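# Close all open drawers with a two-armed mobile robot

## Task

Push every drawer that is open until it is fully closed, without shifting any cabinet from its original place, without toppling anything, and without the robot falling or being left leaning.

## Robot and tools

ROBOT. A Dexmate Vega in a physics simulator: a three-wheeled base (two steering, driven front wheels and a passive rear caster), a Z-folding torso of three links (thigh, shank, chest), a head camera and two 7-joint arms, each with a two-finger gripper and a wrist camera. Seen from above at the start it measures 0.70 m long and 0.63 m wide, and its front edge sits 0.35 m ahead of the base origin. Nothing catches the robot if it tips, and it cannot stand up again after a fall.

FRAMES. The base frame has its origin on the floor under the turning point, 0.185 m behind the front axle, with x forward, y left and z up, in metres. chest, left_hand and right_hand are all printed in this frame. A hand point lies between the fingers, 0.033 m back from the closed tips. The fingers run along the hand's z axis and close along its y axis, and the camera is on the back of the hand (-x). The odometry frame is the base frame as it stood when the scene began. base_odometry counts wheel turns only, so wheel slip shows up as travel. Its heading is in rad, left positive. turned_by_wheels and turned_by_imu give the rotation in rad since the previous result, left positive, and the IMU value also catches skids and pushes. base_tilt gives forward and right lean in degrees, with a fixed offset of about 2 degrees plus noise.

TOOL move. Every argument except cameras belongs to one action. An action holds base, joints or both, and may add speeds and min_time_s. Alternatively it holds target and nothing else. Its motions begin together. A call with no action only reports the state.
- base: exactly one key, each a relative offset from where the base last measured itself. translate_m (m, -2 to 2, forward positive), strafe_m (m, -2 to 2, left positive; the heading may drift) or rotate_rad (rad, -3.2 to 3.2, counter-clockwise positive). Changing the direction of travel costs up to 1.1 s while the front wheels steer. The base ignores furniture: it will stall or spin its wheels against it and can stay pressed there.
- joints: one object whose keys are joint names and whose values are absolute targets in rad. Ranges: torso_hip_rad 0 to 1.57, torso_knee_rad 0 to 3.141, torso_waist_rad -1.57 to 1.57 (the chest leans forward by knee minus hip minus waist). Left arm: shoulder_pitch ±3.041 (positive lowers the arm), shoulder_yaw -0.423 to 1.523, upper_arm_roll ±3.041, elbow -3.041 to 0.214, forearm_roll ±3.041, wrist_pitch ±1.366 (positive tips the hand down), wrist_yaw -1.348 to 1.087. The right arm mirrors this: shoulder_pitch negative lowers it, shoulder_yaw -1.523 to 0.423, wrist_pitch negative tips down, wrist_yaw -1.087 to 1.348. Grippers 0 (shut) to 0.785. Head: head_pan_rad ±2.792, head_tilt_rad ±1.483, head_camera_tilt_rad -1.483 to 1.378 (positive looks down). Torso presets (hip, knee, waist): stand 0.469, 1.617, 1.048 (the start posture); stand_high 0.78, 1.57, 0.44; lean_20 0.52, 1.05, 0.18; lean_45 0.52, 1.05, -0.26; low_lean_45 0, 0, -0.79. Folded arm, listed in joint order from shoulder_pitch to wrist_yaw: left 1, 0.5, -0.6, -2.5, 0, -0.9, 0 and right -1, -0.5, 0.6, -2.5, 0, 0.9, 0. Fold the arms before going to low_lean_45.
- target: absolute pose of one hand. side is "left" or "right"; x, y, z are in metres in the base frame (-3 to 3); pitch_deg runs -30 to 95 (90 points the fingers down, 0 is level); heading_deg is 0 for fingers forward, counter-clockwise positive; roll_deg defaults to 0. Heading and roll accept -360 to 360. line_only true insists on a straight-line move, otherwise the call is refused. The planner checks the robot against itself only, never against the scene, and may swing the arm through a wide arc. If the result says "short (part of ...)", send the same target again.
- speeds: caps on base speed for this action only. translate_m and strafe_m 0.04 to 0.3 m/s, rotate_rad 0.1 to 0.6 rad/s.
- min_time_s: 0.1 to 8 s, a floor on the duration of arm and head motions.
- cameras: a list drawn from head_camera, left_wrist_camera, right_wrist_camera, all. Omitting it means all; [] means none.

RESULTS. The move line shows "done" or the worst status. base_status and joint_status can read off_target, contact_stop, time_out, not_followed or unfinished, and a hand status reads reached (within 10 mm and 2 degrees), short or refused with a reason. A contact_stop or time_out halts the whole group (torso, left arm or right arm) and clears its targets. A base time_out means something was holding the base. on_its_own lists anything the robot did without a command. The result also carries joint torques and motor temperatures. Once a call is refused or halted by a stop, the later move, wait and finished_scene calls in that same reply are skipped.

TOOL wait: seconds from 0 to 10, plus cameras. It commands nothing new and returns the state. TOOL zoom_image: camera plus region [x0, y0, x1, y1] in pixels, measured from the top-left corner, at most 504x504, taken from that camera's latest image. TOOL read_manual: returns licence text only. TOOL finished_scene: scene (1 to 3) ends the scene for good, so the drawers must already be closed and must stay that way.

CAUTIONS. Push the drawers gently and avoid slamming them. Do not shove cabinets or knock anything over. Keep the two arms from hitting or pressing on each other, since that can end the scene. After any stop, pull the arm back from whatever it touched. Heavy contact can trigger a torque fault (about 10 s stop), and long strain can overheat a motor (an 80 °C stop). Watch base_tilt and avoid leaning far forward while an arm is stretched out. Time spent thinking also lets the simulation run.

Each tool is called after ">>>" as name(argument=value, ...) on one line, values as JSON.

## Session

>>> move(joints={"head_camera_tilt_rad": 0.35}, cameras=["head_camera"])

>>> move(joints={"head_pan_rad": 1.2, "head_camera_tilt_rad": 0.35}, cameras=["head_camera"])

>>> move(joints={"head_pan_rad": 2.5, "head_camera_tilt_rad": 0.35}, cameras=["head_camera"])

>>> move(joints={"head_pan_rad": -2.5, "head_camera_tilt_rad": 0.35}, cameras=["head_camera"])

>>> move(joints={"head_pan_rad": -1.2, "head_camera_tilt_rad": 0.35}, cameras=["head_camera"])

Scene clock: 0.87 s.
Joint torques (N m): left_arm=[7.29 -2.66 1.46 -4.86 -0.08 -1.83 0.11] | right_arm=[-2.32 1.38 -0.64 -4.74 0.03 1.65 0.1]
Motor temperatures (°C): left_arm=[27 30 30 30 34 38 35] | right_arm=[29 28 29 31 34 34 35]
move: done
base_odometry: x=+0.000 y=+0.000 heading=+0.000
turned_by_wheels: +0.000
turned_by_imu: +0.000
base_tilt: forward=+0.6 right=+0.0
base_status: not commanded
joint_positions: torso_hip_rad=+0.469 torso_knee_rad=+1.617 torso_waist_rad=+1.048 left_shoulder_pitch_rad=+2.199 left_shoulder_yaw_rad=+0.001 left_upper_arm_roll_rad=-0.010 left_elbow_rad=-1.084 left_forearm_roll_rad=+0.015 left_wrist_pitch_rad=-0.506 left_wrist_yaw_rad=-0.016 left_gripper_rad=+0.005 right_shoulder_pitch_rad=-2.184 right_shoulder_yaw_rad=+0.007 right_upper_arm_roll_rad=+0.010 right_elbow_rad=-1.115 right_forearm_roll_rad=+0.008 right_wrist_pitch_rad=+0.481 right_wrist_yaw_rad=-0.008 right_gripper_rad=+0.005 head_pan_rad=+0.000 head_tilt_rad=+0.000 head_camera_tilt_rad=+0.350
joint_status: all done
chest: x=-0.0111 y=+0.0000 z=+1.4155 quat_wxyz=(+0.999, +0.000, +0.050, +0.000) (m; base frame)
left_hand: x=+0.1921 y=+0.2282 z=+0.6022 quat_wxyz=(+0.417, +0.009, +0.909, -0.003) pitch_deg=+40.7 heading_deg=-1.0 roll_deg=+0.2 back=up (m; base frame)
right_hand: x=+0.2143 y=-0.2374 z=+0.6092 quat_wxyz=(+0.427, +0.011, +0.904, -0.007) pitch_deg=+39.5 heading_deg=-1.6 roll_deg=-0.2 back=up (m; base frame)
pictures: head_camera
Images, in order (width x height): head_camera 896x560.

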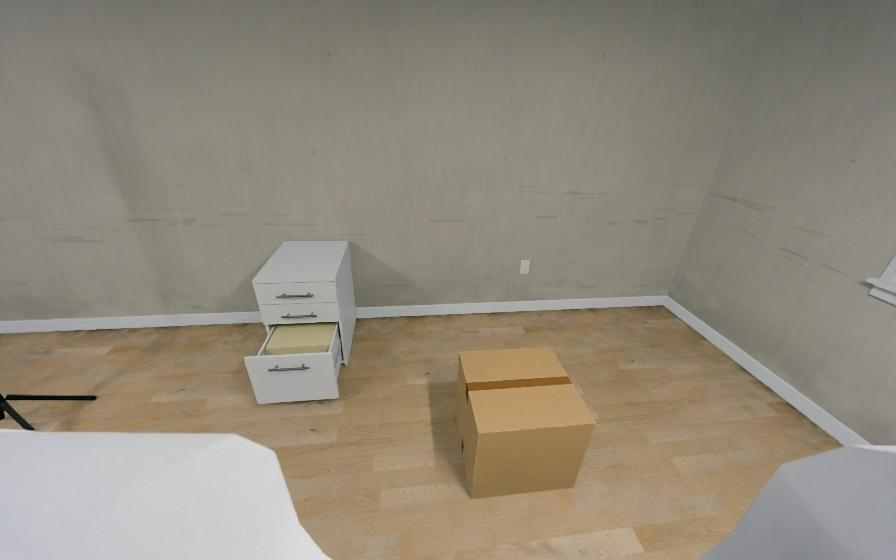

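Scene clock: 2.33 s.
Joint torques (N m): left_arm=[6.56 1.04 2.22 -5.51 0.05 -3.69 -0.07] | right_arm=[-2.4 0.01 -0.91 -5.18 -0.06 2.35 0.15]
Motor temperatures (°C): left_arm=[27 30 30 30 34 38 35] | right_arm=[29 28 29 31 34 34 35]
move: done
base_odometry: x=+0.000 y=+0.000 heading=+0.000
turned_by_wheels: +0.000
turned_by_imu: +0.000
base_tilt: forward=+0.6 right=-0.1
base_status: not commanded
joint_positions: torso_hip_rad=+0.469 torso_knee_rad=+1.617 torso_waist_rad=+1.048 left_shoulder_pitch_rad=+2.199 left_shoulder_yaw_rad=+0.001 left_upper_arm_roll_rad=-0.010 left_elbow_rad=-1.084 left_forearm_roll_rad=+0.015 left_wrist_pitch_rad=-0.506 left_wrist_yaw_rad=-0.016 left_gripper_rad=+0.005 right_shoulder_pitch_rad=-2.184 right_shoulder_yaw_rad=+0.007 right_upper_arm_roll_rad=+0.010 right_elbow_rad=-1.115 right_forearm_roll_rad=+0.008 right_wrist_pitch_rad=+0.481 right_wrist_yaw_rad=-0.008 right_gripper_rad=+0.005 head_pan_rad=+1.200 head_tilt_rad=+0.000 head_camera_tilt_rad=+0.350
joint_status: all done
chest: x=-0.0111 y=+0.0000 z=+1.4155 quat_wxyz=(+0.999, +0.000, +0.050, +0.000) (m; base frame)
left_hand: x=+0.1921 y=+0.2282 z=+0.6022 quat_wxyz=(+0.417, +0.009, +0.909, -0.003) pitch_deg=+40.7 heading_deg=-1.0 roll_deg=+0.2 back=up (m; base frame)
right_hand: x=+0.2143 y=-0.2374 z=+0.6092 quat_wxyz=(+0.427, +0.011, +0.904, -0.007) pitch_deg=+39.5 heading_deg=-1.6 roll_deg=-0.2 back=up (m; base frame)
pictures: head_camera
Images, in order (width x height): head_camera 896x560.

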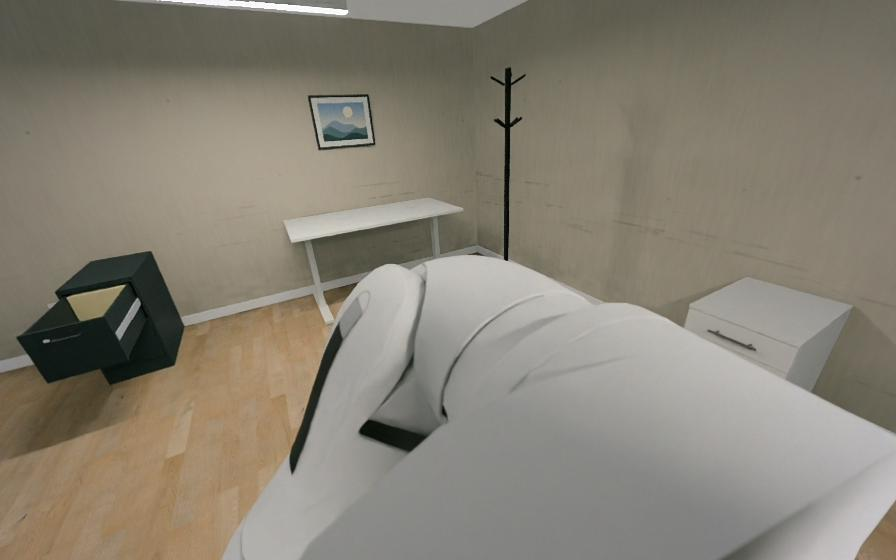

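Scene clock: 3.87 s.
Joint torques (N m): left_arm=[5.5 -0.21 0.6 -4.4 0.1 -2.28 0.39] | right_arm=[-2.19 0.59 -0.68 -4.59 -0.07 2.24 0.08]
Motor temperatures (°C): left_arm=[27 30 30 30 34 38 35] | right_arm=[29 28 29 31 34 34 35]
move: done
base_odometry: x=+0.000 y=+0.000 heading=+0.000
turned_by_wheels: +0.000
turned_by_imu: +0.000
base_tilt: forward=+0.7 right=+0.0
base_status: not commanded
joint_positions: torso_hip_rad=+0.469 torso_knee_rad=+1.617 torso_waist_rad=+1.048 left_shoulder_pitch_rad=+2.199 left_shoulder_yaw_rad=+0.001 left_upper_arm_roll_rad=-0.010 left_elbow_rad=-1.084 left_forearm_roll_rad=+0.015 left_wrist_pitch_rad=-0.506 left_wrist_yaw_rad=-0.016 left_gripper_rad=+0.005 right_shoulder_pitch_rad=-2.184 right_shoulder_yaw_rad=+0.007 right_upper_arm_roll_rad=+0.010 right_elbow_rad=-1.115 right_forearm_roll_rad=+0.008 right_wrist_pitch_rad=+0.481 right_wrist_yaw_rad=-0.008 right_gripper_rad=+0.005 head_pan_rad=+2.500 head_tilt_rad=+0.000 head_camera_tilt_rad=+0.350
joint_status: all done
chest: x=-0.0111 y=+0.0000 z=+1.4155 quat_wxyz=(+0.999, +0.000, +0.050, +0.000) (m; base frame)
left_hand: x=+0.1921 y=+0.2282 z=+0.6022 quat_wxyz=(+0.417, +0.009, +0.909, -0.003) pitch_deg=+40.7 heading_deg=-1.0 roll_deg=+0.2 back=up (m; base frame)
right_hand: x=+0.2143 y=-0.2374 z=+0.6092 quat_wxyz=(+0.427, +0.011, +0.904, -0.007) pitch_deg=+39.5 heading_deg=-1.6 roll_deg=-0.2 back=up (m; base frame)
pictures: head_camera
Images, in order (width x height): head_camera 896x560.

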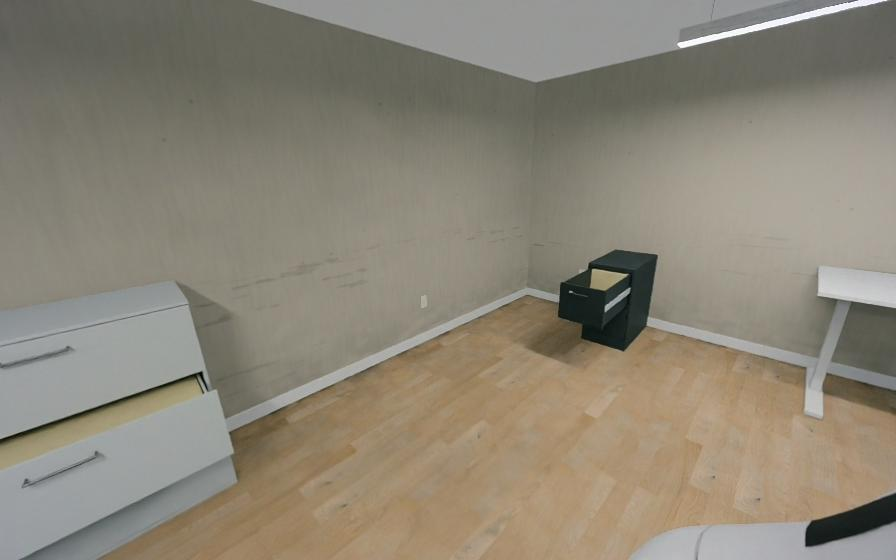

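Scene clock: 7.87 s.
Joint torques (N m): left_arm=[6.21 1.05 -0.07 -6.45 -0.25 -2.81 -0.11] | right_arm=[-1.57 1.06 -0.5 -4.58 -0.14 2.22 0]
Motor temperatures (°C): left_arm=[27 30 30 30 34 38 35] | right_arm=[29 28 29 31 34 35 35]
move: done
base_odometry: x=+0.000 y=+0.000 heading=+0.000
turned_by_wheels: +0.000
turned_by_imu: +0.001
base_tilt: forward=+0.6 right=+0.0
base_status: not commanded
joint_positions: torso_hip_rad=+0.469 torso_knee_rad=+1.617 torso_waist_rad=+1.048 left_shoulder_pitch_rad=+2.199 left_shoulder_yaw_rad=+0.001 left_upper_arm_roll_rad=-0.010 left_elbow_rad=-1.084 left_forearm_roll_rad=+0.015 left_wrist_pitch_rad=-0.506 left_wrist_yaw_rad=-0.016 left_gripper_rad=+0.005 right_shoulder_pitch_rad=-2.184 right_shoulder_yaw_rad=+0.007 right_upper_arm_roll_rad=+0.010 right_elbow_rad=-1.115 right_forearm_roll_rad=+0.008 right_wrist_pitch_rad=+0.481 right_wrist_yaw_rad=-0.008 right_gripper_rad=+0.005 head_pan_rad=-2.500 head_tilt_rad=+0.000 head_camera_tilt_rad=+0.350
joint_status: all done
chest: x=-0.0111 y=+0.0000 z=+1.4155 quat_wxyz=(+0.999, +0.000, +0.050, +0.000) (m; base frame)
left_hand: x=+0.1921 y=+0.2282 z=+0.6022 quat_wxyz=(+0.417, +0.009, +0.909, -0.003) pitch_deg=+40.7 heading_deg=-1.0 roll_deg=+0.2 back=up (m; base frame)
right_hand: x=+0.2143 y=-0.2374 z=+0.6092 quat_wxyz=(+0.427, +0.011, +0.904, -0.007) pitch_deg=+39.5 heading_deg=-1.6 roll_deg=-0.2 back=up (m; base frame)
pictures: head_camera
Images, in order (width x height): head_camera 896x560.

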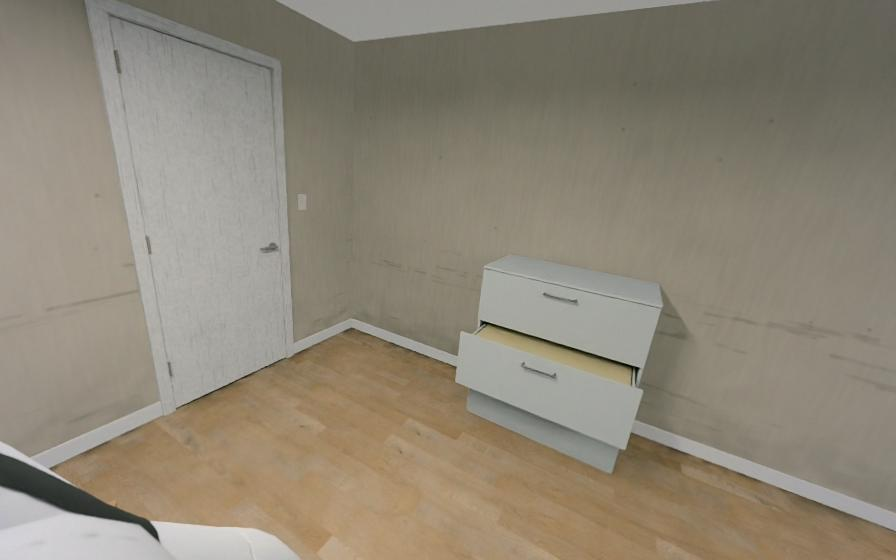

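Scene clock: 9.40 s.
Joint torques (N m): left_arm=[7.22 0.97 0.01 -4.73 0.36 -1.91 -0.2] | right_arm=[-2.31 0.36 -0.45 -4.8 -0.02 1.77 0.2]
Motor temperatures (°C): left_arm=[27 30 30 30 34 38 35] | right_arm=[29 28 29 31 34 35 35]
move: done
base_odometry: x=+0.000 y=+0.000 heading=+0.000
turned_by_wheels: +0.000
turned_by_imu: +0.000
base_tilt: forward=+0.7 right=-0.1
base_status: not commanded
joint_positions: torso_hip_rad=+0.469 torso_knee_rad=+1.617 torso_waist_rad=+1.048 left_shoulder_pitch_rad=+2.199 left_shoulder_yaw_rad=+0.001 left_upper_arm_roll_rad=-0.010 left_elbow_rad=-1.084 left_forearm_roll_rad=+0.015 left_wrist_pitch_rad=-0.506 left_wrist_yaw_rad=-0.016 left_gripper_rad=+0.005 right_shoulder_pitch_rad=-2.184 right_shoulder_yaw_rad=+0.007 right_upper_arm_roll_rad=+0.010 right_elbow_rad=-1.115 right_forearm_roll_rad=+0.008 right_wrist_pitch_rad=+0.481 right_wrist_yaw_rad=-0.008 right_gripper_rad=+0.005 head_pan_rad=-1.200 head_tilt_rad=+0.000 head_camera_tilt_rad=+0.350
joint_status: all done
chest: x=-0.0111 y=+0.0000 z=+1.4155 quat_wxyz=(+0.999, +0.000, +0.050, +0.000) (m; base frame)
left_hand: x=+0.1921 y=+0.2282 z=+0.6022 quat_wxyz=(+0.417, +0.009, +0.909, -0.003) pitch_deg=+40.7 heading_deg=-1.0 roll_deg=+0.2 back=up (m; base frame)
right_hand: x=+0.2143 y=-0.2374 z=+0.6092 quat_wxyz=(+0.427, +0.011, +0.904, -0.007) pitch_deg=+39.5 heading_deg=-1.6 roll_deg=-0.2 back=up (m; base frame)
pictures: head_camera
Images, in order (width x height): head_camera 896x560.

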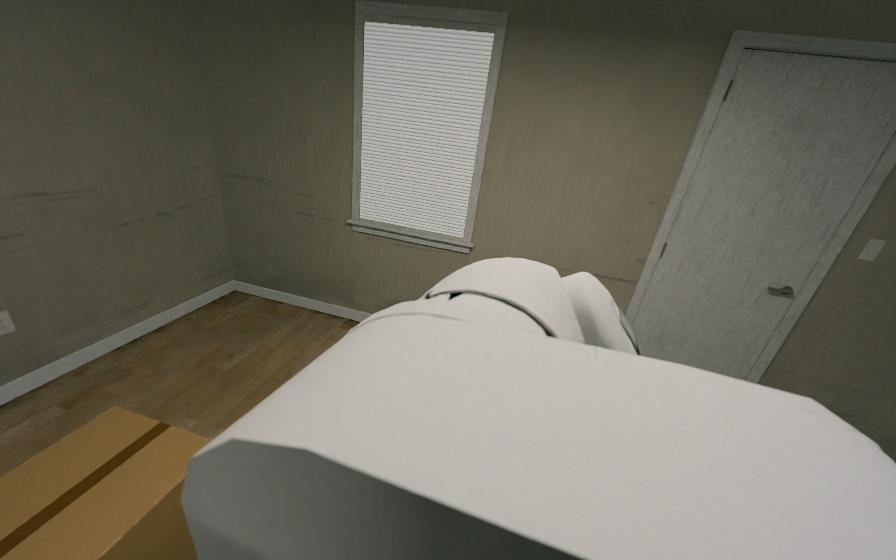

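>>> move(base={"rotate_rad": 0.105}, joints={"head_pan_rad":0, "head_camera_tilt_rad":0.5, "left_shoulder_pitch_rad": 1.28, "left_shoulder_yaw_rad": 0.617, "left_upper_arm_roll_rad": 0.779, "left_elbow_rad": -1.486, "left_forearm_roll_rad": -0.729, "left_wrist_pitch_rad": -0.15, "left_wrist_yaw_rad": 0.556, "right_shoulder_pitch_rad": -1.28, "right_shoulder_yaw_rad": -0.617, "right_upper_arm_roll_rad": -0.779, "right_elbow_rad": -1.486, "right_forearm_roll_rad": 0.729, "right_wrist_pitch_rad": 0.15, "right_wrist_yaw_rad": -0.556}, cameras=[])

>>> move(base={"strafe_m": 0.5}, joints={"torso_hip_rad":0.0,"torso_knee_rad":0.5,"torso_waist_rad":0.1}, cameras=["head_camera","left_wrist_camera"])

Scene clock: 42.10 s.
Joint torques (N m): left_arm=[-17.13 4.78 -6.07 -10.53 0.27 -3.13 0.11] | right_arm=[19.34 -4.41 3.25 -10.46 -1 1.81 -0.12]
Motor temperatures (°C): left_arm=[27 30 30 30 34 38 35] | right_arm=[29 28 29 31 34 35 35]
move: done
base_odometry: x=+0.000 y=+0.000 heading=+0.105
turned_by_wheels: +0.105
turned_by_imu: +0.103
base_tilt: forward=+0.7 right=-0.1
base_status: done
joint_positions: torso_hip_rad=+0.469 torso_knee_rad=+1.617 torso_waist_rad=+1.048 left_shoulder_pitch_rad=+1.286 left_shoulder_yaw_rad=+0.613 left_upper_arm_roll_rad=+0.773 left_elbow_rad=-1.483 left_forearm_roll_rad=-0.724 left_wrist_pitch_rad=-0.152 left_wrist_yaw_rad=+0.552 left_gripper_rad=+0.005 right_shoulder_pitch_rad=-1.286 right_shoulder_yaw_rad=-0.613 right_upper_arm_roll_rad=-0.774 right_elbow_rad=-1.483 right_forearm_roll_rad=+0.724 right_wrist_pitch_rad=+0.152 right_wrist_yaw_rad=-0.552 right_gripper_rad=+0.005 head_pan_rad=+0.000 head_tilt_rad=+0.000 head_camera_tilt_rad=+0.500
joint_status: all done
chest: x=-0.0111 y=+0.0000 z=+1.4155 quat_wxyz=(+0.999, +0.000, +0.050, +0.000) (m; base frame)
left_hand: x=+0.6938 y=+0.2049 z=+0.9278 quat_wxyz=(+0.624, +0.000, +0.781, -0.001) pitch_deg=+12.7 heading_deg=+0.0 roll_deg=-0.1 back=up (m; base frame)
right_hand: x=+0.6940 y=-0.2051 z=+0.9280 quat_wxyz=(+0.624, +0.000, +0.781, +0.000) pitch_deg=+12.8 heading_deg=+0.0 roll_deg=+0.0 back=up (m; base frame)
pictures: none
No camera images: "cameras" was empty.

Scene clock: 47.53 s.
Joint torques (N m): left_arm=[-9.41 4.02 -3.8 -10.39 0.01 -2.48 0.77] | right_arm=[13.02 -3.82 1 -9.01 -0.97 1.71 -0.03]
Motor temperatures (°C): left_arm=[27 30 30 30 34 38 35] | right_arm=[29 28 29 31 34 35 35]
move: done
base_odometry: x=-0.056 y=+0.495 heading=+0.112
turned_by_wheels: +0.007
turned_by_imu: +0.004
base_tilt: forward=+0.6 right=-0.1
base_status: done
joint_positions: torso_hip_rad=+0.000 torso_knee_rad=+0.500 torso_waist_rad=+0.100 left_shoulder_pitch_rad=+1.280 left_shoulder_yaw_rad=+0.617 left_upper_arm_roll_rad=+0.779 left_elbow_rad=-1.486 left_forearm_roll_rad=-0.729 left_wrist_pitch_rad=-0.150 left_wrist_yaw_rad=+0.556 left_gripper_rad=+0.005 right_shoulder_pitch_rad=-1.280 right_shoulder_yaw_rad=-0.617 right_upper_arm_roll_rad=-0.779 right_elbow_rad=-1.486 right_forearm_roll_rad=+0.729 right_wrist_pitch_rad=+0.150 right_wrist_yaw_rad=-0.556 right_gripper_rad=+0.005 head_pan_rad=+0.000 head_tilt_rad=+0.000 head_camera_tilt_rad=+0.500
joint_status: all done
chest: x=-0.0305 y=+0.0000 z=+1.0991 quat_wxyz=(+0.980, +0.000, +0.199, +0.000) (m; base frame)
left_hand: x=+0.5005 y=+0.2052 z=+0.4260 quat_wxyz=(+0.500, +0.000, +0.866, +0.000) pitch_deg=+29.9 heading_deg=+0.0 roll_deg=+0.0 back=up (m; base frame)
right_hand: x=+0.5006 y=-0.2054 z=+0.4259 quat_wxyz=(+0.500, +0.000, +0.866, +0.000) pitch_deg=+30.0 heading_deg=+0.0 roll_deg=+0.0 back=up (m; base frame)
pictures: head_camera, left_wrist_camera
Images, in order (width x height): head_camera 896x560, left_wrist_camera 672x420.

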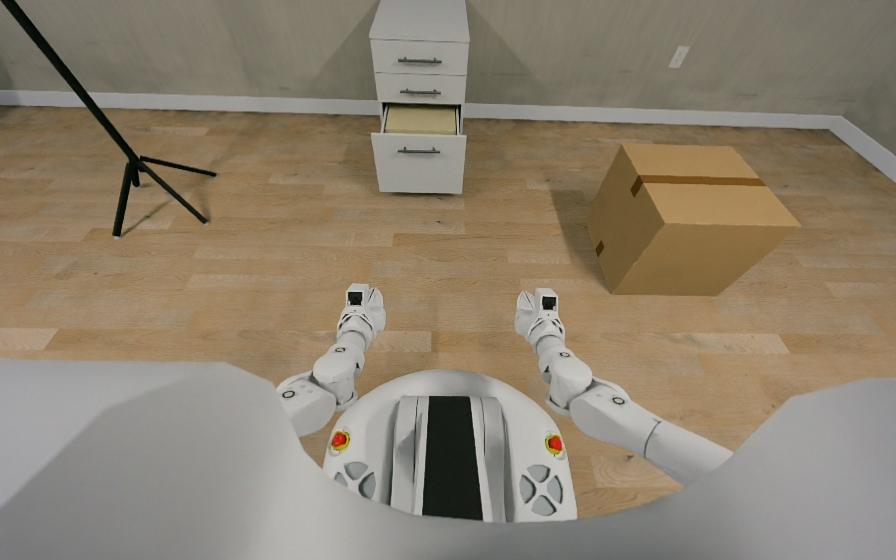

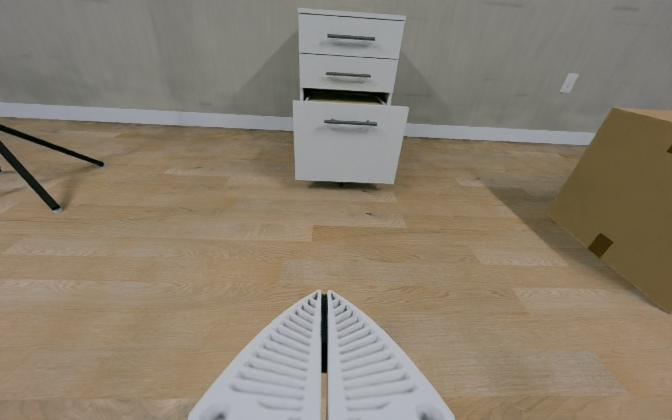

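>>> move(target={"side":"left","x":0.5,"y":0.165,"z":0.26,"pitch_deg":42,"heading_deg":0}, cameras=[])

>>> move(base={"translate_m": 0.65}, cameras=["head_camera","left_wrist_camera"])

Scene clock: 55.87 s.
Joint torques (N m): left_arm=[-11.89 5.76 -2.18 -8.84 0.26 -2.44 -0.18] | right_arm=[14.16 -3.94 1.09 -9.67 -0.97 1.42 -0.23]
Motor temperatures (°C): left_arm=[27 30 30 30 34 38 35] | right_arm=[29 28 29 31 34 35 35]
move: refused
base_odometry: x=-0.056 y=+0.495 heading=+0.112
turned_by_wheels: +0.000
turned_by_imu: +0.001
base_tilt: forward=+0.6 right=+0.0
base_status: not commanded
joint_positions: torso_hip_rad=+0.000 torso_knee_rad=+0.500 torso_waist_rad=+0.100 left_shoulder_pitch_rad=+1.280 left_shoulder_yaw_rad=+0.617 left_upper_arm_roll_rad=+0.779 left_elbow_rad=-1.486 left_forearm_roll_rad=-0.729 left_wrist_pitch_rad=-0.150 left_wrist_yaw_rad=+0.556 left_gripper_rad=+0.005 right_shoulder_pitch_rad=-1.280 right_shoulder_yaw_rad=-0.617 right_upper_arm_roll_rad=-0.779 right_elbow_rad=-1.486 right_forearm_roll_rad=+0.729 right_wrist_pitch_rad=+0.150 right_wrist_yaw_rad=-0.556 right_gripper_rad=+0.005 head_pan_rad=+0.000 head_tilt_rad=+0.000 head_camera_tilt_rad=+0.500
joint_status: not commanded
chest: x=-0.0305 y=+0.0000 z=+1.0991 quat_wxyz=(+0.980, +0.000, +0.199, +0.000) (m; base frame)
left_hand: x=+0.5005 y=+0.2052 z=+0.4260 quat_wxyz=(+0.500, +0.000, +0.866, +0.000) pitch_deg=+29.9 heading_deg=+0.0 roll_deg=+0.0 back=up (m; base frame)
left_hand_status: refused: no posture of the arm gets there (left_forearm_roll_rad at its limit): the closest leaves the hand 1.4 cm and 0 deg from the pose. Nothing moved.
right_hand: x=+0.5006 y=-0.2054 z=+0.4259 quat_wxyz=(+0.500, +0.000, +0.866, +0.000) pitch_deg=+30.0 heading_deg=+0.0 roll_deg=+0.0 back=up (m; base frame)
pictures: none
No camera images: "cameras" was empty.

not run: a stop came earlier in this reply.

>>> move(target={"side":"left","x":0.48,"y":0.165,"z":0.29,"pitch_deg":45,"heading_deg":0}, cameras=[])

>>> move(base={"translate_m": 0.65}, cameras=["head_camera","left_wrist_camera"])

Scene clock: 63.03 s.
Joint torques (N m): left_arm=[-11.37 -2.67 -1.41 -8.14 0.32 -1.14 -0.45] | right_arm=[14.04 -3.6 1.14 -9.75 -0.92 2.08 -0.17]
Motor temperatures (°C): left_arm=[27 30 30 30 34 38 35] | right_arm=[30 28 29 31 34 35 35]
move: done
base_odometry: x=-0.056 y=+0.495 heading=+0.112
turned_by_wheels: +0.000
turned_by_imu: +0.001
base_tilt: forward=+0.6 right=-0.1
base_status: not commanded
joint_positions: torso_hip_rad=+0.000 torso_knee_rad=+0.500 torso_waist_rad=+0.100 left_shoulder_pitch_rad=+1.079 left_shoulder_yaw_rad=+0.327 left_upper_arm_roll_rad=+0.849 left_elbow_rad=-0.976 left_forearm_roll_rad=-0.794 left_wrist_pitch_rad=-0.048 left_wrist_yaw_rad=+0.422 left_gripper_rad=+0.005 right_shoulder_pitch_rad=-1.280 right_shoulder_yaw_rad=-0.617 right_upper_arm_roll_rad=-0.779 right_elbow_rad=-1.486 right_forearm_roll_rad=+0.729 right_wrist_pitch_rad=+0.150 right_wrist_yaw_rad=-0.556 right_gripper_rad=+0.005 head_pan_rad=+0.000 head_tilt_rad=+0.000 head_camera_tilt_rad=+0.500
joint_status: not commanded
chest: x=-0.0305 y=+0.0000 z=+1.0991 quat_wxyz=(+0.980, +0.000, +0.199, +0.000) (m; base frame)
left_hand: x=+0.4801 y=+0.1657 z=+0.2909 quat_wxyz=(+0.384, +0.000, +0.923, +0.000) pitch_deg=+44.9 heading_deg=+0.0 roll_deg=+0.0 back=up (m; base frame)
left_hand_status: reached (straight line, planned for 1.9 s): 1 mm and 0.1 deg off.
right_hand: x=+0.5006 y=-0.2054 z=+0.4259 quat_wxyz=(+0.500, +0.000, +0.866, +0.000) pitch_deg=+30.0 heading_deg=+0.0 roll_deg=+0.0 back=up (m; base frame)
pictures: none
No camera images: "cameras" was empty.

Scene clock: 67.30 s.
Joint torques (N m): left_arm=[-10.16 -1.33 -1.88 -6.25 0.27 -1.71 -0.23] | right_arm=[12.7 -4.61 1.13 -9.96 -0.86 1.54 -0.02]
Motor temperatures (°C): left_arm=[27 30 30 30 34 38 35] | right_arm=[30 28 29 31 34 35 35]
move: done
base_odometry: x=+0.590 y=+0.570 heading=+0.112
turned_by_wheels: -0.001
turned_by_imu: +0.000
base_tilt: forward=+0.6 right=-0.1
base_status: done
joint_positions: torso_hip_rad=+0.000 torso_knee_rad=+0.500 torso_waist_rad=+0.100 left_shoulder_pitch_rad=+1.077 left_shoulder_yaw_rad=+0.324 left_upper_arm_roll_rad=+0.850 left_elbow_rad=-0.970 left_forearm_roll_rad=-0.795 left_wrist_pitch_rad=-0.048 left_wrist_yaw_rad=+0.420 left_gripper_rad=+0.005 right_shoulder_pitch_rad=-1.280 right_shoulder_yaw_rad=-0.617 right_upper_arm_roll_rad=-0.779 right_elbow_rad=-1.486 right_forearm_roll_rad=+0.729 right_wrist_pitch_rad=+0.150 right_wrist_yaw_rad=-0.556 right_gripper_rad=+0.005 head_pan_rad=+0.000 head_tilt_rad=+0.000 head_camera_tilt_rad=+0.500
joint_status: not commanded
chest: x=-0.0305 y=+0.0000 z=+1.0990 quat_wxyz=(+0.980, +0.000, +0.199, +0.000) (m; base frame)
left_hand: x=+0.4798 y=+0.1652 z=+0.2898 quat_wxyz=(+0.383, +0.000, +0.924, +0.000) pitch_deg=+45.0 heading_deg=+0.0 roll_deg=+0.0 back=up (m; base frame)
right_hand: x=+0.5006 y=-0.2054 z=+0.4259 quat_wxyz=(+0.500, +0.000, +0.866, +0.000) pitch_deg=+30.0 heading_deg=+0.0 roll_deg=+0.0 back=up (m; base frame)
pictures: head_camera, left_wrist_camera
Images, in order (width x height): head_camera 896x560, left_wrist_camera 672x420.

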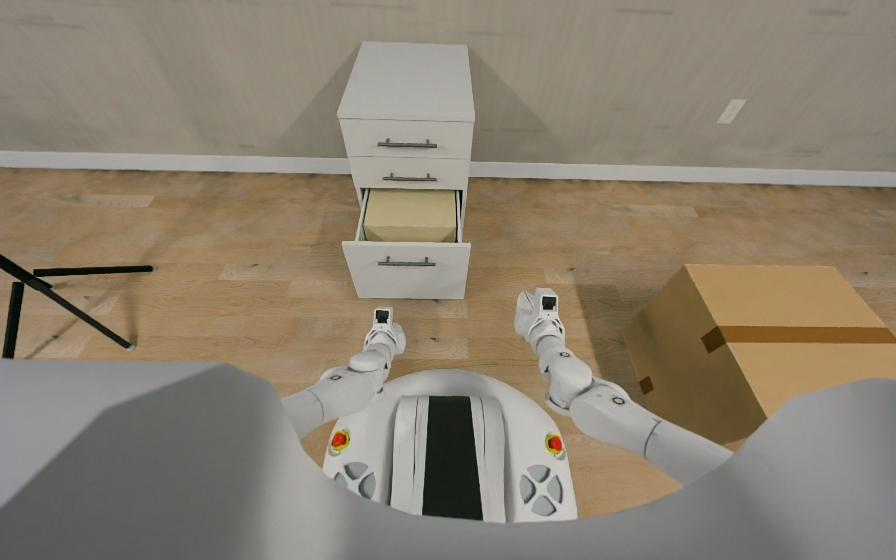

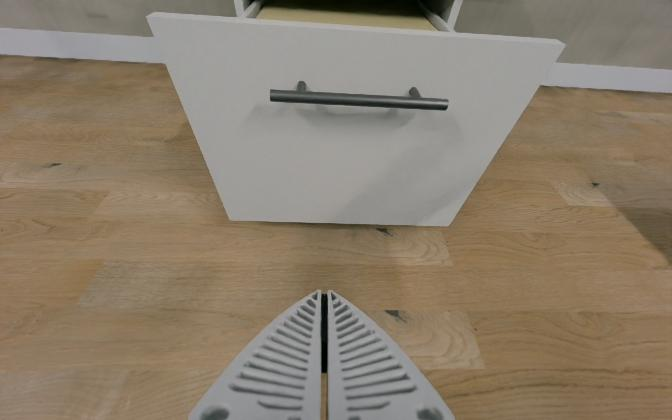

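>>> move(base={"translate_m": 0.36}, speeds={"translate_m": 0.08}, cameras=["head_camera","left_wrist_camera"])

Scene clock: 77.27 s.
Joint torques (N m): left_arm=[-12.51 -3.62 -5.66 -8.65 1.29 -2.46 -0.08] | right_arm=[12.93 -4.3 1.38 -9.77 -0.87 2.57 -0.13]
Motor temperatures (°C): left_arm=[28 30 30 30 34 38 35] | right_arm=[30 28 29 31 34 35 35]
move: done
base_odometry: x=+0.948 y=+0.611 heading=+0.111
turned_by_wheels: +0.000
turned_by_imu: +0.001
base_tilt: forward=+0.7 right=-0.1
base_status: done
joint_positions: torso_hip_rad=+0.000 torso_knee_rad=+0.500 torso_waist_rad=+0.100 left_shoulder_pitch_rad=+1.077 left_shoulder_yaw_rad=+0.324 left_upper_arm_roll_rad=+0.850 left_elbow_rad=-0.970 left_forearm_roll_rad=-0.795 left_wrist_pitch_rad=-0.048 left_wrist_yaw_rad=+0.420 left_gripper_rad=+0.005 right_shoulder_pitch_rad=-1.280 right_shoulder_yaw_rad=-0.617 right_upper_arm_roll_rad=-0.779 right_elbow_rad=-1.486 right_forearm_roll_rad=+0.729 right_wrist_pitch_rad=+0.150 right_wrist_yaw_rad=-0.556 right_gripper_rad=+0.005 head_pan_rad=+0.000 head_tilt_rad=+0.000 head_camera_tilt_rad=+0.500
joint_status: not commanded
chest: x=-0.0305 y=+0.0000 z=+1.0990 quat_wxyz=(+0.980, +0.000, +0.199, +0.000) (m; base frame)
left_hand: x=+0.4795 y=+0.1651 z=+0.2896 quat_wxyz=(+0.382, +0.000, +0.924, +0.000) pitch_deg=+45.1 heading_deg=+0.0 roll_deg=+0.0 back=up (m; base frame)
right_hand: x=+0.5006 y=-0.2054 z=+0.4259 quat_wxyz=(+0.500, +0.000, +0.866, +0.000) pitch_deg=+30.0 heading_deg=+0.0 roll_deg=+0.0 back=up (m; base frame)
pictures: head_camera, left_wrist_camera
Images, in order (width x height): head_camera 896x560, left_wrist_camera 672x420.

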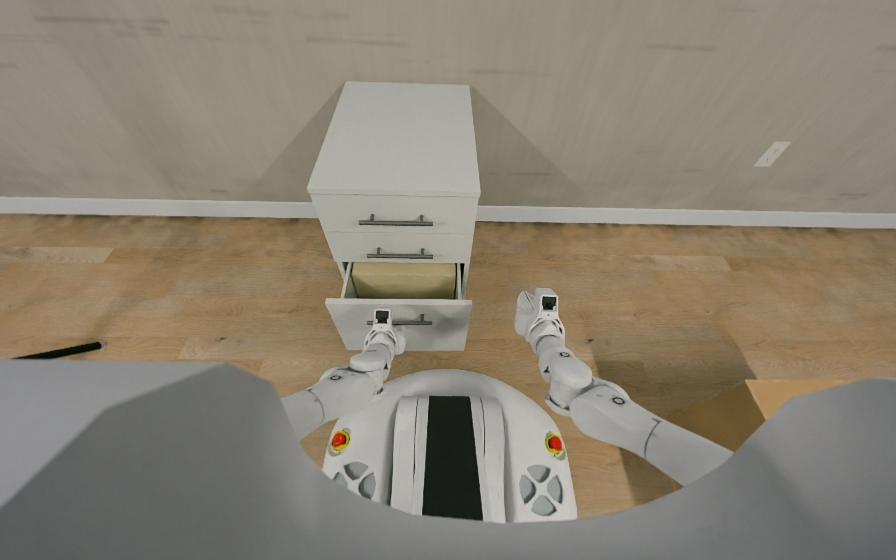

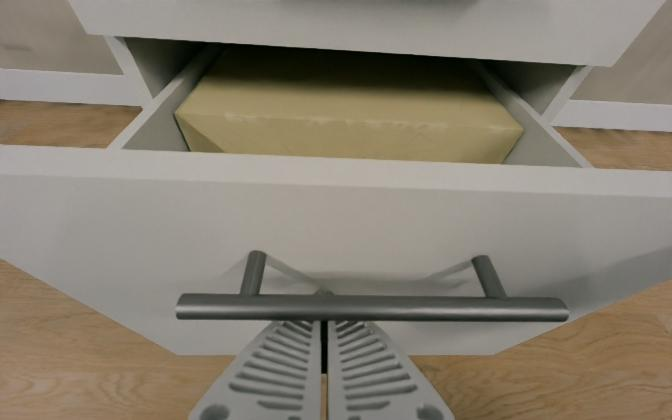

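>>> move(base={"translate_m": 0.12}, speeds={"translate_m": 0.07}, cameras=["head_camera","left_wrist_camera"])

Scene clock: 85.37 s.
Joint torques (N m): left_arm=[-11.36 -1.43 -6.63 -8.77 1.42 -2.07 -0.42] | right_arm=[13.11 -3.37 1.36 -8.88 -0.98 1.64 -0.13]
Motor temperatures (°C): left_arm=[28 30 30 30 34 38 35] | right_arm=[30 28 29 32 34 35 35]
move: done
base_odometry: x=+1.067 y=+0.625 heading=+0.111
turned_by_wheels: +0.000
turned_by_imu: +0.000
base_tilt: forward=+0.6 right=+0.0
base_status: done
joint_positions: torso_hip_rad=+0.000 torso_knee_rad=+0.500 torso_waist_rad=+0.100 left_shoulder_pitch_rad=+1.077 left_shoulder_yaw_rad=+0.324 left_upper_arm_roll_rad=+0.850 left_elbow_rad=-0.970 left_forearm_roll_rad=-0.795 left_wrist_pitch_rad=-0.048 left_wrist_yaw_rad=+0.420 left_gripper_rad=+0.005 right_shoulder_pitch_rad=-1.280 right_shoulder_yaw_rad=-0.617 right_upper_arm_roll_rad=-0.779 right_elbow_rad=-1.486 right_forearm_roll_rad=+0.729 right_wrist_pitch_rad=+0.150 right_wrist_yaw_rad=-0.556 right_gripper_rad=+0.005 head_pan_rad=+0.000 head_tilt_rad=+0.000 head_camera_tilt_rad=+0.500
joint_status: not commanded
chest: x=-0.0305 y=+0.0000 z=+1.0990 quat_wxyz=(+0.980, +0.000, +0.199, +0.000) (m; base frame)
left_hand: x=+0.4796 y=+0.1651 z=+0.2896 quat_wxyz=(+0.382, +0.000, +0.924, +0.000) pitch_deg=+45.0 heading_deg=+0.0 roll_deg=+0.0 back=up (m; base frame)
right_hand: x=+0.5006 y=-0.2054 z=+0.4259 quat_wxyz=(+0.500, +0.000, +0.866, +0.000) pitch_deg=+30.0 heading_deg=+0.0 roll_deg=+0.0 back=up (m; base frame)
pictures: head_camera, left_wrist_camera
Images, in order (width x height): head_camera 896x560, left_wrist_camera 672x420.

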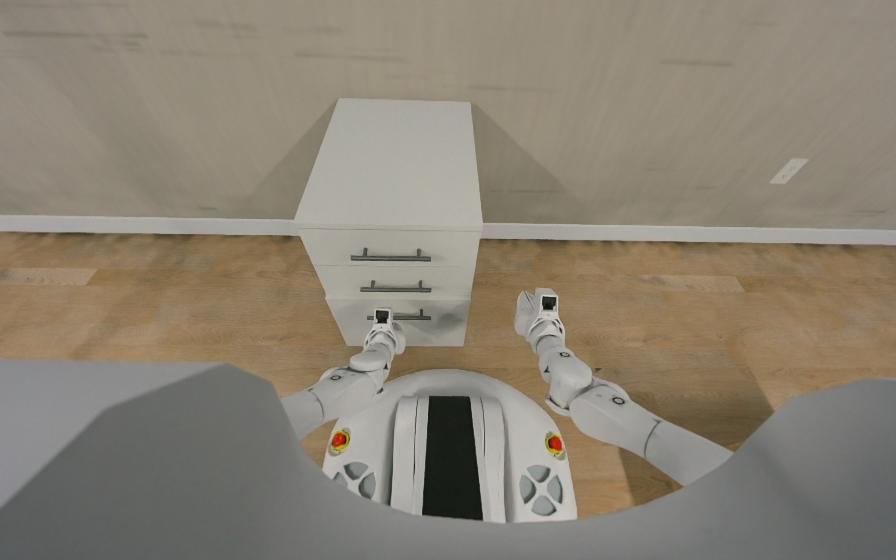

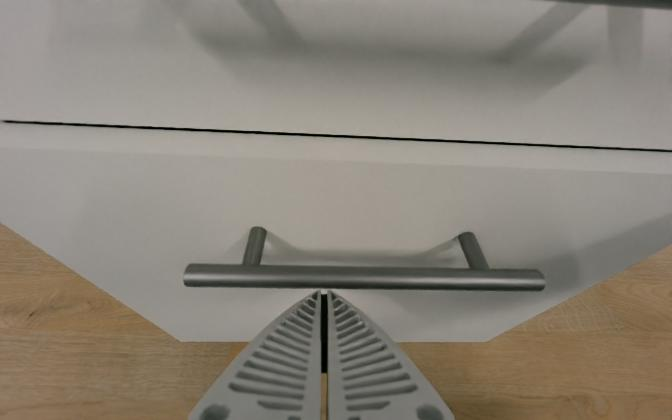

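>>> move(base={"translate_m": 0.02}, speeds={"translate_m": 0.04}, cameras=["head_camera","left_wrist_camera"])

Scene clock: 91.03 s.
Joint torques (N m): left_arm=[-11.99 -2.92 -5.74 -9.64 0.54 -1.99 -0.8] | right_arm=[12.25 -3.37 1.35 -9.93 -0.85 1.74 -0.25]
Motor temperatures (°C): left_arm=[28 30 30 30 34 38 35] | right_arm=[30 28 29 32 34 35 35]
move: done
base_odometry: x=+1.087 y=+0.627 heading=+0.110
turned_by_wheels: +0.000
turned_by_imu: +0.000
base_tilt: forward=+0.7 right=-0.1
base_status: done
joint_positions: torso_hip_rad=+0.000 torso_knee_rad=+0.500 torso_waist_rad=+0.100 left_shoulder_pitch_rad=+1.077 left_shoulder_yaw_rad=+0.324 left_upper_arm_roll_rad=+0.850 left_elbow_rad=-0.970 left_forearm_roll_rad=-0.795 left_wrist_pitch_rad=-0.048 left_wrist_yaw_rad=+0.420 left_gripper_rad=+0.005 right_shoulder_pitch_rad=-1.280 right_shoulder_yaw_rad=-0.617 right_upper_arm_roll_rad=-0.779 right_elbow_rad=-1.486 right_forearm_roll_rad=+0.729 right_wrist_pitch_rad=+0.150 right_wrist_yaw_rad=-0.556 right_gripper_rad=+0.005 head_pan_rad=+0.000 head_tilt_rad=+0.000 head_camera_tilt_rad=+0.500
joint_status: not commanded
chest: x=-0.0305 y=+0.0000 z=+1.0990 quat_wxyz=(+0.980, +0.000, +0.199, +0.000) (m; base frame)
left_hand: x=+0.4796 y=+0.1651 z=+0.2897 quat_wxyz=(+0.382, +0.000, +0.924, +0.000) pitch_deg=+45.0 heading_deg=+0.0 roll_deg=+0.0 back=up (m; base frame)
right_hand: x=+0.5006 y=-0.2054 z=+0.4259 quat_wxyz=(+0.500, +0.000, +0.866, +0.000) pitch_deg=+30.0 heading_deg=+0.0 roll_deg=+0.0 back=up (m; base frame)
pictures: head_camera, left_wrist_camera
Images, in order (width x height): head_camera 896x560, left_wrist_camera 672x420.

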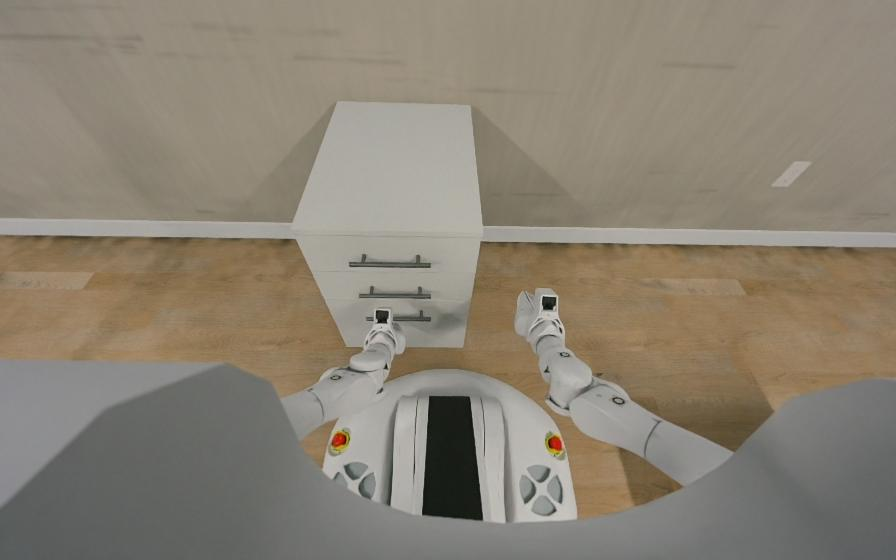

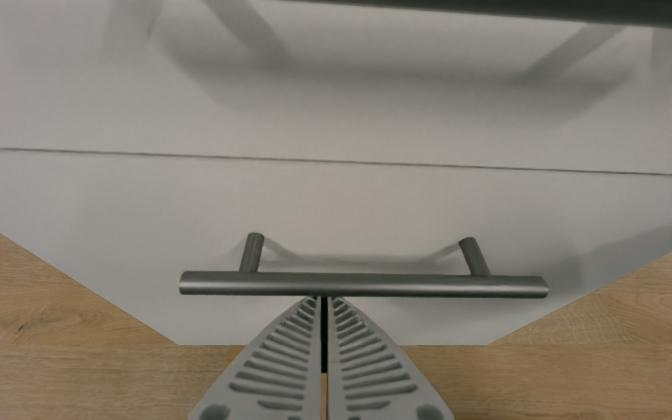

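Nearly flush.

>>> move(base={"translate_m": 0.012}, speeds={"translate_m": 0.04}, cameras=["left_wrist_camera"])

Scene clock: 93.97 s.
Joint torques (N m): left_arm=[-11.16 -1.28 -5.86 -9.1 0.52 -2.21 -0.29] | right_arm=[12.23 -4.46 1.56 -9.49 -1 1.89 0.03]
Motor temperatures (°C): left_arm=[28 30 30 30 34 38 35] | right_arm=[30 28 29 32 34 35 35]
move: done
base_odometry: x=+1.099 y=+0.629 heading=+0.110
turned_by_wheels: +0.000
turned_by_imu: +0.000
base_tilt: forward=+0.7 right=-0.1
base_status: done
joint_positions: torso_hip_rad=+0.000 torso_knee_rad=+0.500 torso_waist_rad=+0.100 left_shoulder_pitch_rad=+1.077 left_shoulder_yaw_rad=+0.324 left_upper_arm_roll_rad=+0.850 left_elbow_rad=-0.970 left_forearm_roll_rad=-0.795 left_wrist_pitch_rad=-0.048 left_wrist_yaw_rad=+0.420 left_gripper_rad=+0.005 right_shoulder_pitch_rad=-1.280 right_shoulder_yaw_rad=-0.617 right_upper_arm_roll_rad=-0.779 right_elbow_rad=-1.486 right_forearm_roll_rad=+0.729 right_wrist_pitch_rad=+0.150 right_wrist_yaw_rad=-0.556 right_gripper_rad=+0.005 head_pan_rad=+0.000 head_tilt_rad=+0.000 head_camera_tilt_rad=+0.500
joint_status: not commanded
chest: x=-0.0304 y=+0.0000 z=+1.0990 quat_wxyz=(+0.980, +0.000, +0.199, +0.000) (m; base frame)
left_hand: x=+0.4796 y=+0.1651 z=+0.2896 quat_wxyz=(+0.382, +0.000, +0.924, +0.000) pitch_deg=+45.0 heading_deg=+0.0 roll_deg=+0.0 back=up (m; base frame)
right_hand: x=+0.5006 y=-0.2054 z=+0.4259 quat_wxyz=(+0.500, +0.000, +0.866, +0.000) pitch_deg=+30.0 heading_deg=+0.0 roll_deg=+0.0 back=up (m; base frame)
pictures: left_wrist_camera
Images, in order (width x height): left_wrist_camera 672x420.

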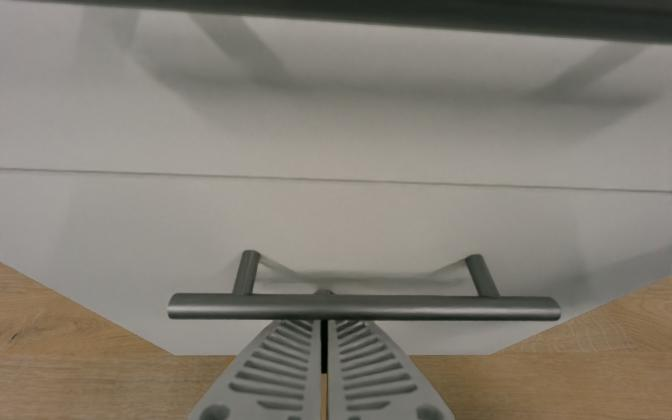

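>>> move(base={"translate_m": 0.012}, speeds={"translate_m": 0.04}, cameras=["left_wrist_camera"])

Scene clock: 98.60 s.
Joint torques (N m): left_arm=[-19.81 0.4 -7.93 -12.36 1.33 -5.85 -0.17] | right_arm=[12.68 -3.72 1.46 -9.66 -0.91 2.19 0.03]
Motor temperatures (°C): left_arm=[28 30 30 30 34 38 35] | right_arm=[30 28 29 32 34 35 35]
move: done
base_odometry: x=+1.111 y=+0.630 heading=+0.110
turned_by_wheels: +0.000
turned_by_imu: +0.001
base_tilt: forward=+0.6 right=+0.0
base_status: done
joint_positions: torso_hip_rad=+0.000 torso_knee_rad=+0.500 torso_waist_rad=+0.100 left_shoulder_pitch_rad=+1.077 left_shoulder_yaw_rad=+0.324 left_upper_arm_roll_rad=+0.850 left_elbow_rad=-0.970 left_forearm_roll_rad=-0.795 left_wrist_pitch_rad=-0.047 left_wrist_yaw_rad=+0.420 left_gripper_rad=+0.005 right_shoulder_pitch_rad=-1.280 right_shoulder_yaw_rad=-0.617 right_upper_arm_roll_rad=-0.779 right_elbow_rad=-1.486 right_forearm_roll_rad=+0.729 right_wrist_pitch_rad=+0.150 right_wrist_yaw_rad=-0.556 right_gripper_rad=+0.005 head_pan_rad=+0.000 head_tilt_rad=+0.000 head_camera_tilt_rad=+0.500
joint_status: not commanded
chest: x=-0.0305 y=+0.0000 z=+1.0990 quat_wxyz=(+0.980, +0.000, +0.199, +0.000) (m; base frame)
left_hand: x=+0.4790 y=+0.1651 z=+0.2891 quat_wxyz=(+0.382, +0.000, +0.924, +0.000) pitch_deg=+45.1 heading_deg=+0.0 roll_deg=+0.0 back=up (m; base frame)
right_hand: x=+0.5006 y=-0.2054 z=+0.4259 quat_wxyz=(+0.500, +0.000, +0.866, +0.000) pitch_deg=+30.0 heading_deg=+0.0 roll_deg=+0.0 back=up (m; base frame)
pictures: left_wrist_camera
Images, in order (width x height): left_wrist_camera 672x420.

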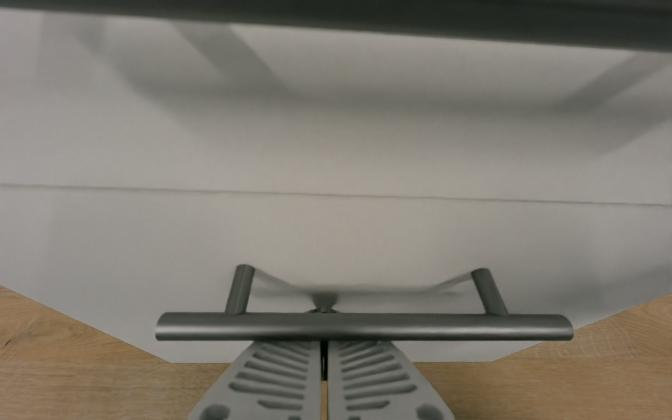

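>>> move(base={"translate_m": -1.1}, cameras=["head_camera"])

>>> move(base={"rotate_rad": 3.14}, cameras=["head_camera","left_wrist_camera"])

Scene clock: 114.77 s.
Joint torques (N m): left_arm=[-10.37 -3.19 -6.62 -9.12 0.35 -2.14 -0.02] | right_arm=[11.87 -4.1 1.38 -8.97 -0.89 2.21 -0.02]
Motor temperatures (°C): left_arm=[28 30 30 31 34 39 35] | right_arm=[30 28 29 32 34 35 35]
move: done
base_odometry: x=+0.018 y=+0.507 heading=+0.109
turned_by_wheels: -0.001
turned_by_imu: +0.000
base_tilt: forward=+0.6 right=+0.0
base_status: done
joint_positions: torso_hip_rad=+0.000 torso_knee_rad=+0.500 torso_waist_rad=+0.100 left_shoulder_pitch_rad=+1.077 left_shoulder_yaw_rad=+0.324 left_upper_arm_roll_rad=+0.850 left_elbow_rad=-0.970 left_forearm_roll_rad=-0.795 left_wrist_pitch_rad=-0.048 left_wrist_yaw_rad=+0.420 left_gripper_rad=+0.005 right_shoulder_pitch_rad=-1.280 right_shoulder_yaw_rad=-0.617 right_upper_arm_roll_rad=-0.779 right_elbow_rad=-1.486 right_forearm_roll_rad=+0.729 right_wrist_pitch_rad=+0.150 right_wrist_yaw_rad=-0.556 right_gripper_rad=+0.005 head_pan_rad=+0.000 head_tilt_rad=+0.000 head_camera_tilt_rad=+0.500
joint_status: not commanded
chest: x=-0.0305 y=+0.0000 z=+1.0990 quat_wxyz=(+0.980, +0.000, +0.199, +0.000) (m; base frame)
left_hand: x=+0.4796 y=+0.1650 z=+0.2896 quat_wxyz=(+0.382, +0.000, +0.924, +0.000) pitch_deg=+45.0 heading_deg=+0.0 roll_deg=+0.0 back=up (m; base frame)
right_hand: x=+0.5006 y=-0.2054 z=+0.4259 quat_wxyz=(+0.500, +0.000, +0.866, +0.000) pitch_deg=+30.0 heading_deg=+0.0 roll_deg=+0.0 back=up (m; base frame)
pictures: head_camera
Images, in order (width x height): head_camera 896x560.

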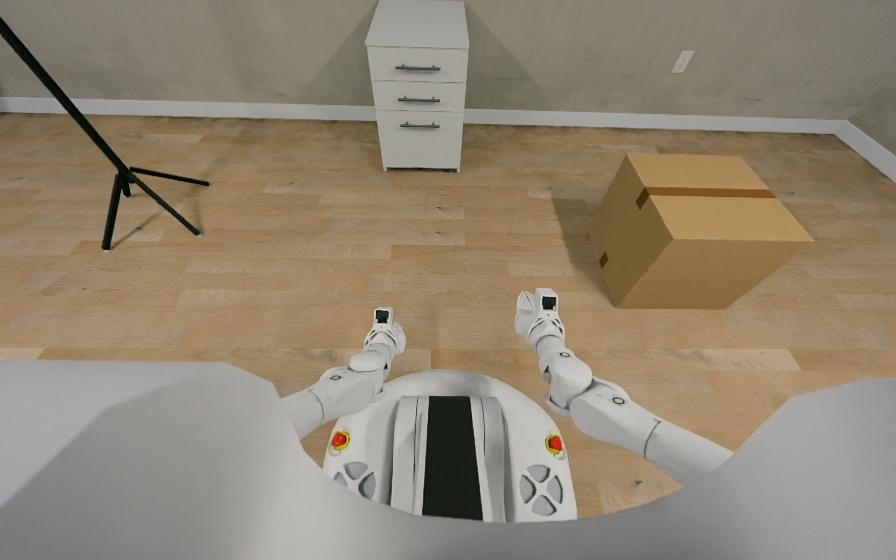

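Scene clock: 121.57 s.
Joint torques (N m): left_arm=[-11.9 -0.08 -6.85 -10.28 0.63 -1.64 -0.14] | right_arm=[12.47 -3.53 0.99 -10.39 -0.97 1.95 0.08]
Motor temperatures (°C): left_arm=[28 30 30 31 34 39 35] | right_arm=[30 28 29 32 34 35 35]
move: done
base_odometry: x=+0.019 y=+0.506 heading=-3.030
turned_by_wheels: +3.145
turned_by_imu: +3.082
base_tilt: forward=+0.6 right=+0.0
base_status: done
joint_positions: torso_hip_rad=+0.000 torso_knee_rad=+0.500 torso_waist_rad=+0.100 left_shoulder_pitch_rad=+1.077 left_shoulder_yaw_rad=+0.324 left_upper_arm_roll_rad=+0.850 left_elbow_rad=-0.970 left_forearm_roll_rad=-0.795 left_wrist_pitch_rad=-0.048 left_wrist_yaw_rad=+0.420 left_gripper_rad=+0.005 right_shoulder_pitch_rad=-1.280 right_shoulder_yaw_rad=-0.617 right_upper_arm_roll_rad=-0.779 right_elbow_rad=-1.486 right_forearm_roll_rad=+0.729 right_wrist_pitch_rad=+0.150 right_wrist_yaw_rad=-0.556 right_gripper_rad=+0.005 head_pan_rad=+0.000 head_tilt_rad=+0.000 head_camera_tilt_rad=+0.500
joint_status: not commanded
chest: x=-0.0305 y=+0.0000 z=+1.0990 quat_wxyz=(+0.980, +0.000, +0.199, +0.000) (m; base frame)
left_hand: x=+0.4796 y=+0.1650 z=+0.2896 quat_wxyz=(+0.382, +0.000, +0.924, +0.000) pitch_deg=+45.0 heading_deg=+0.0 roll_deg=+0.0 back=up (m; base frame)
right_hand: x=+0.5006 y=-0.2054 z=+0.4259 quat_wxyz=(+0.500, +0.000, +0.866, +0.000) pitch_deg=+30.0 heading_deg=+0.0 roll_deg=+0.0 back=up (m; base frame)
pictures: head_camera, left_wrist_camera
Images, in order (width x height): head_camera 896x560, left_wrist_camera 672x420.

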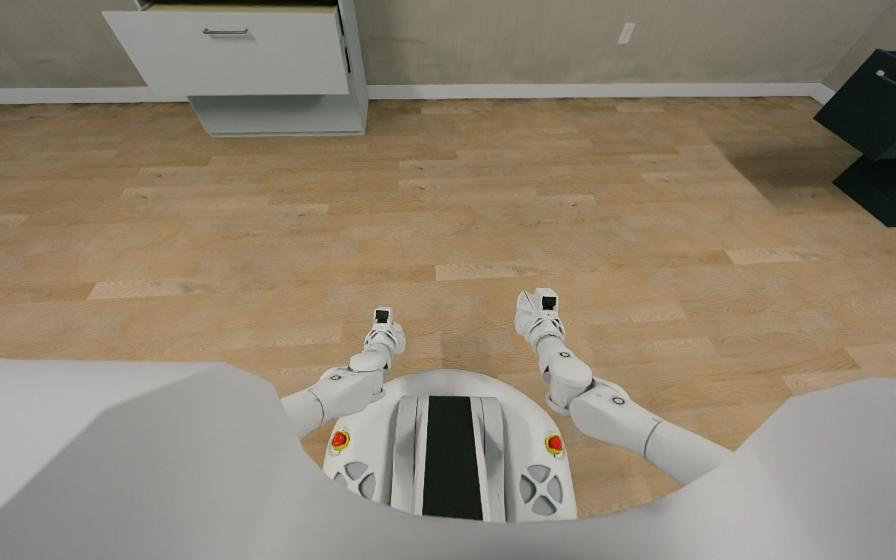

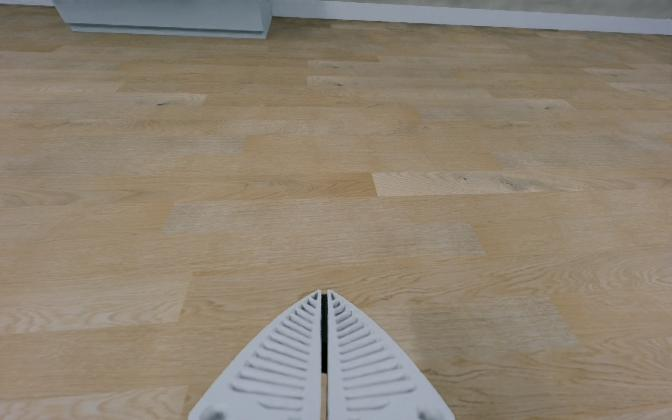

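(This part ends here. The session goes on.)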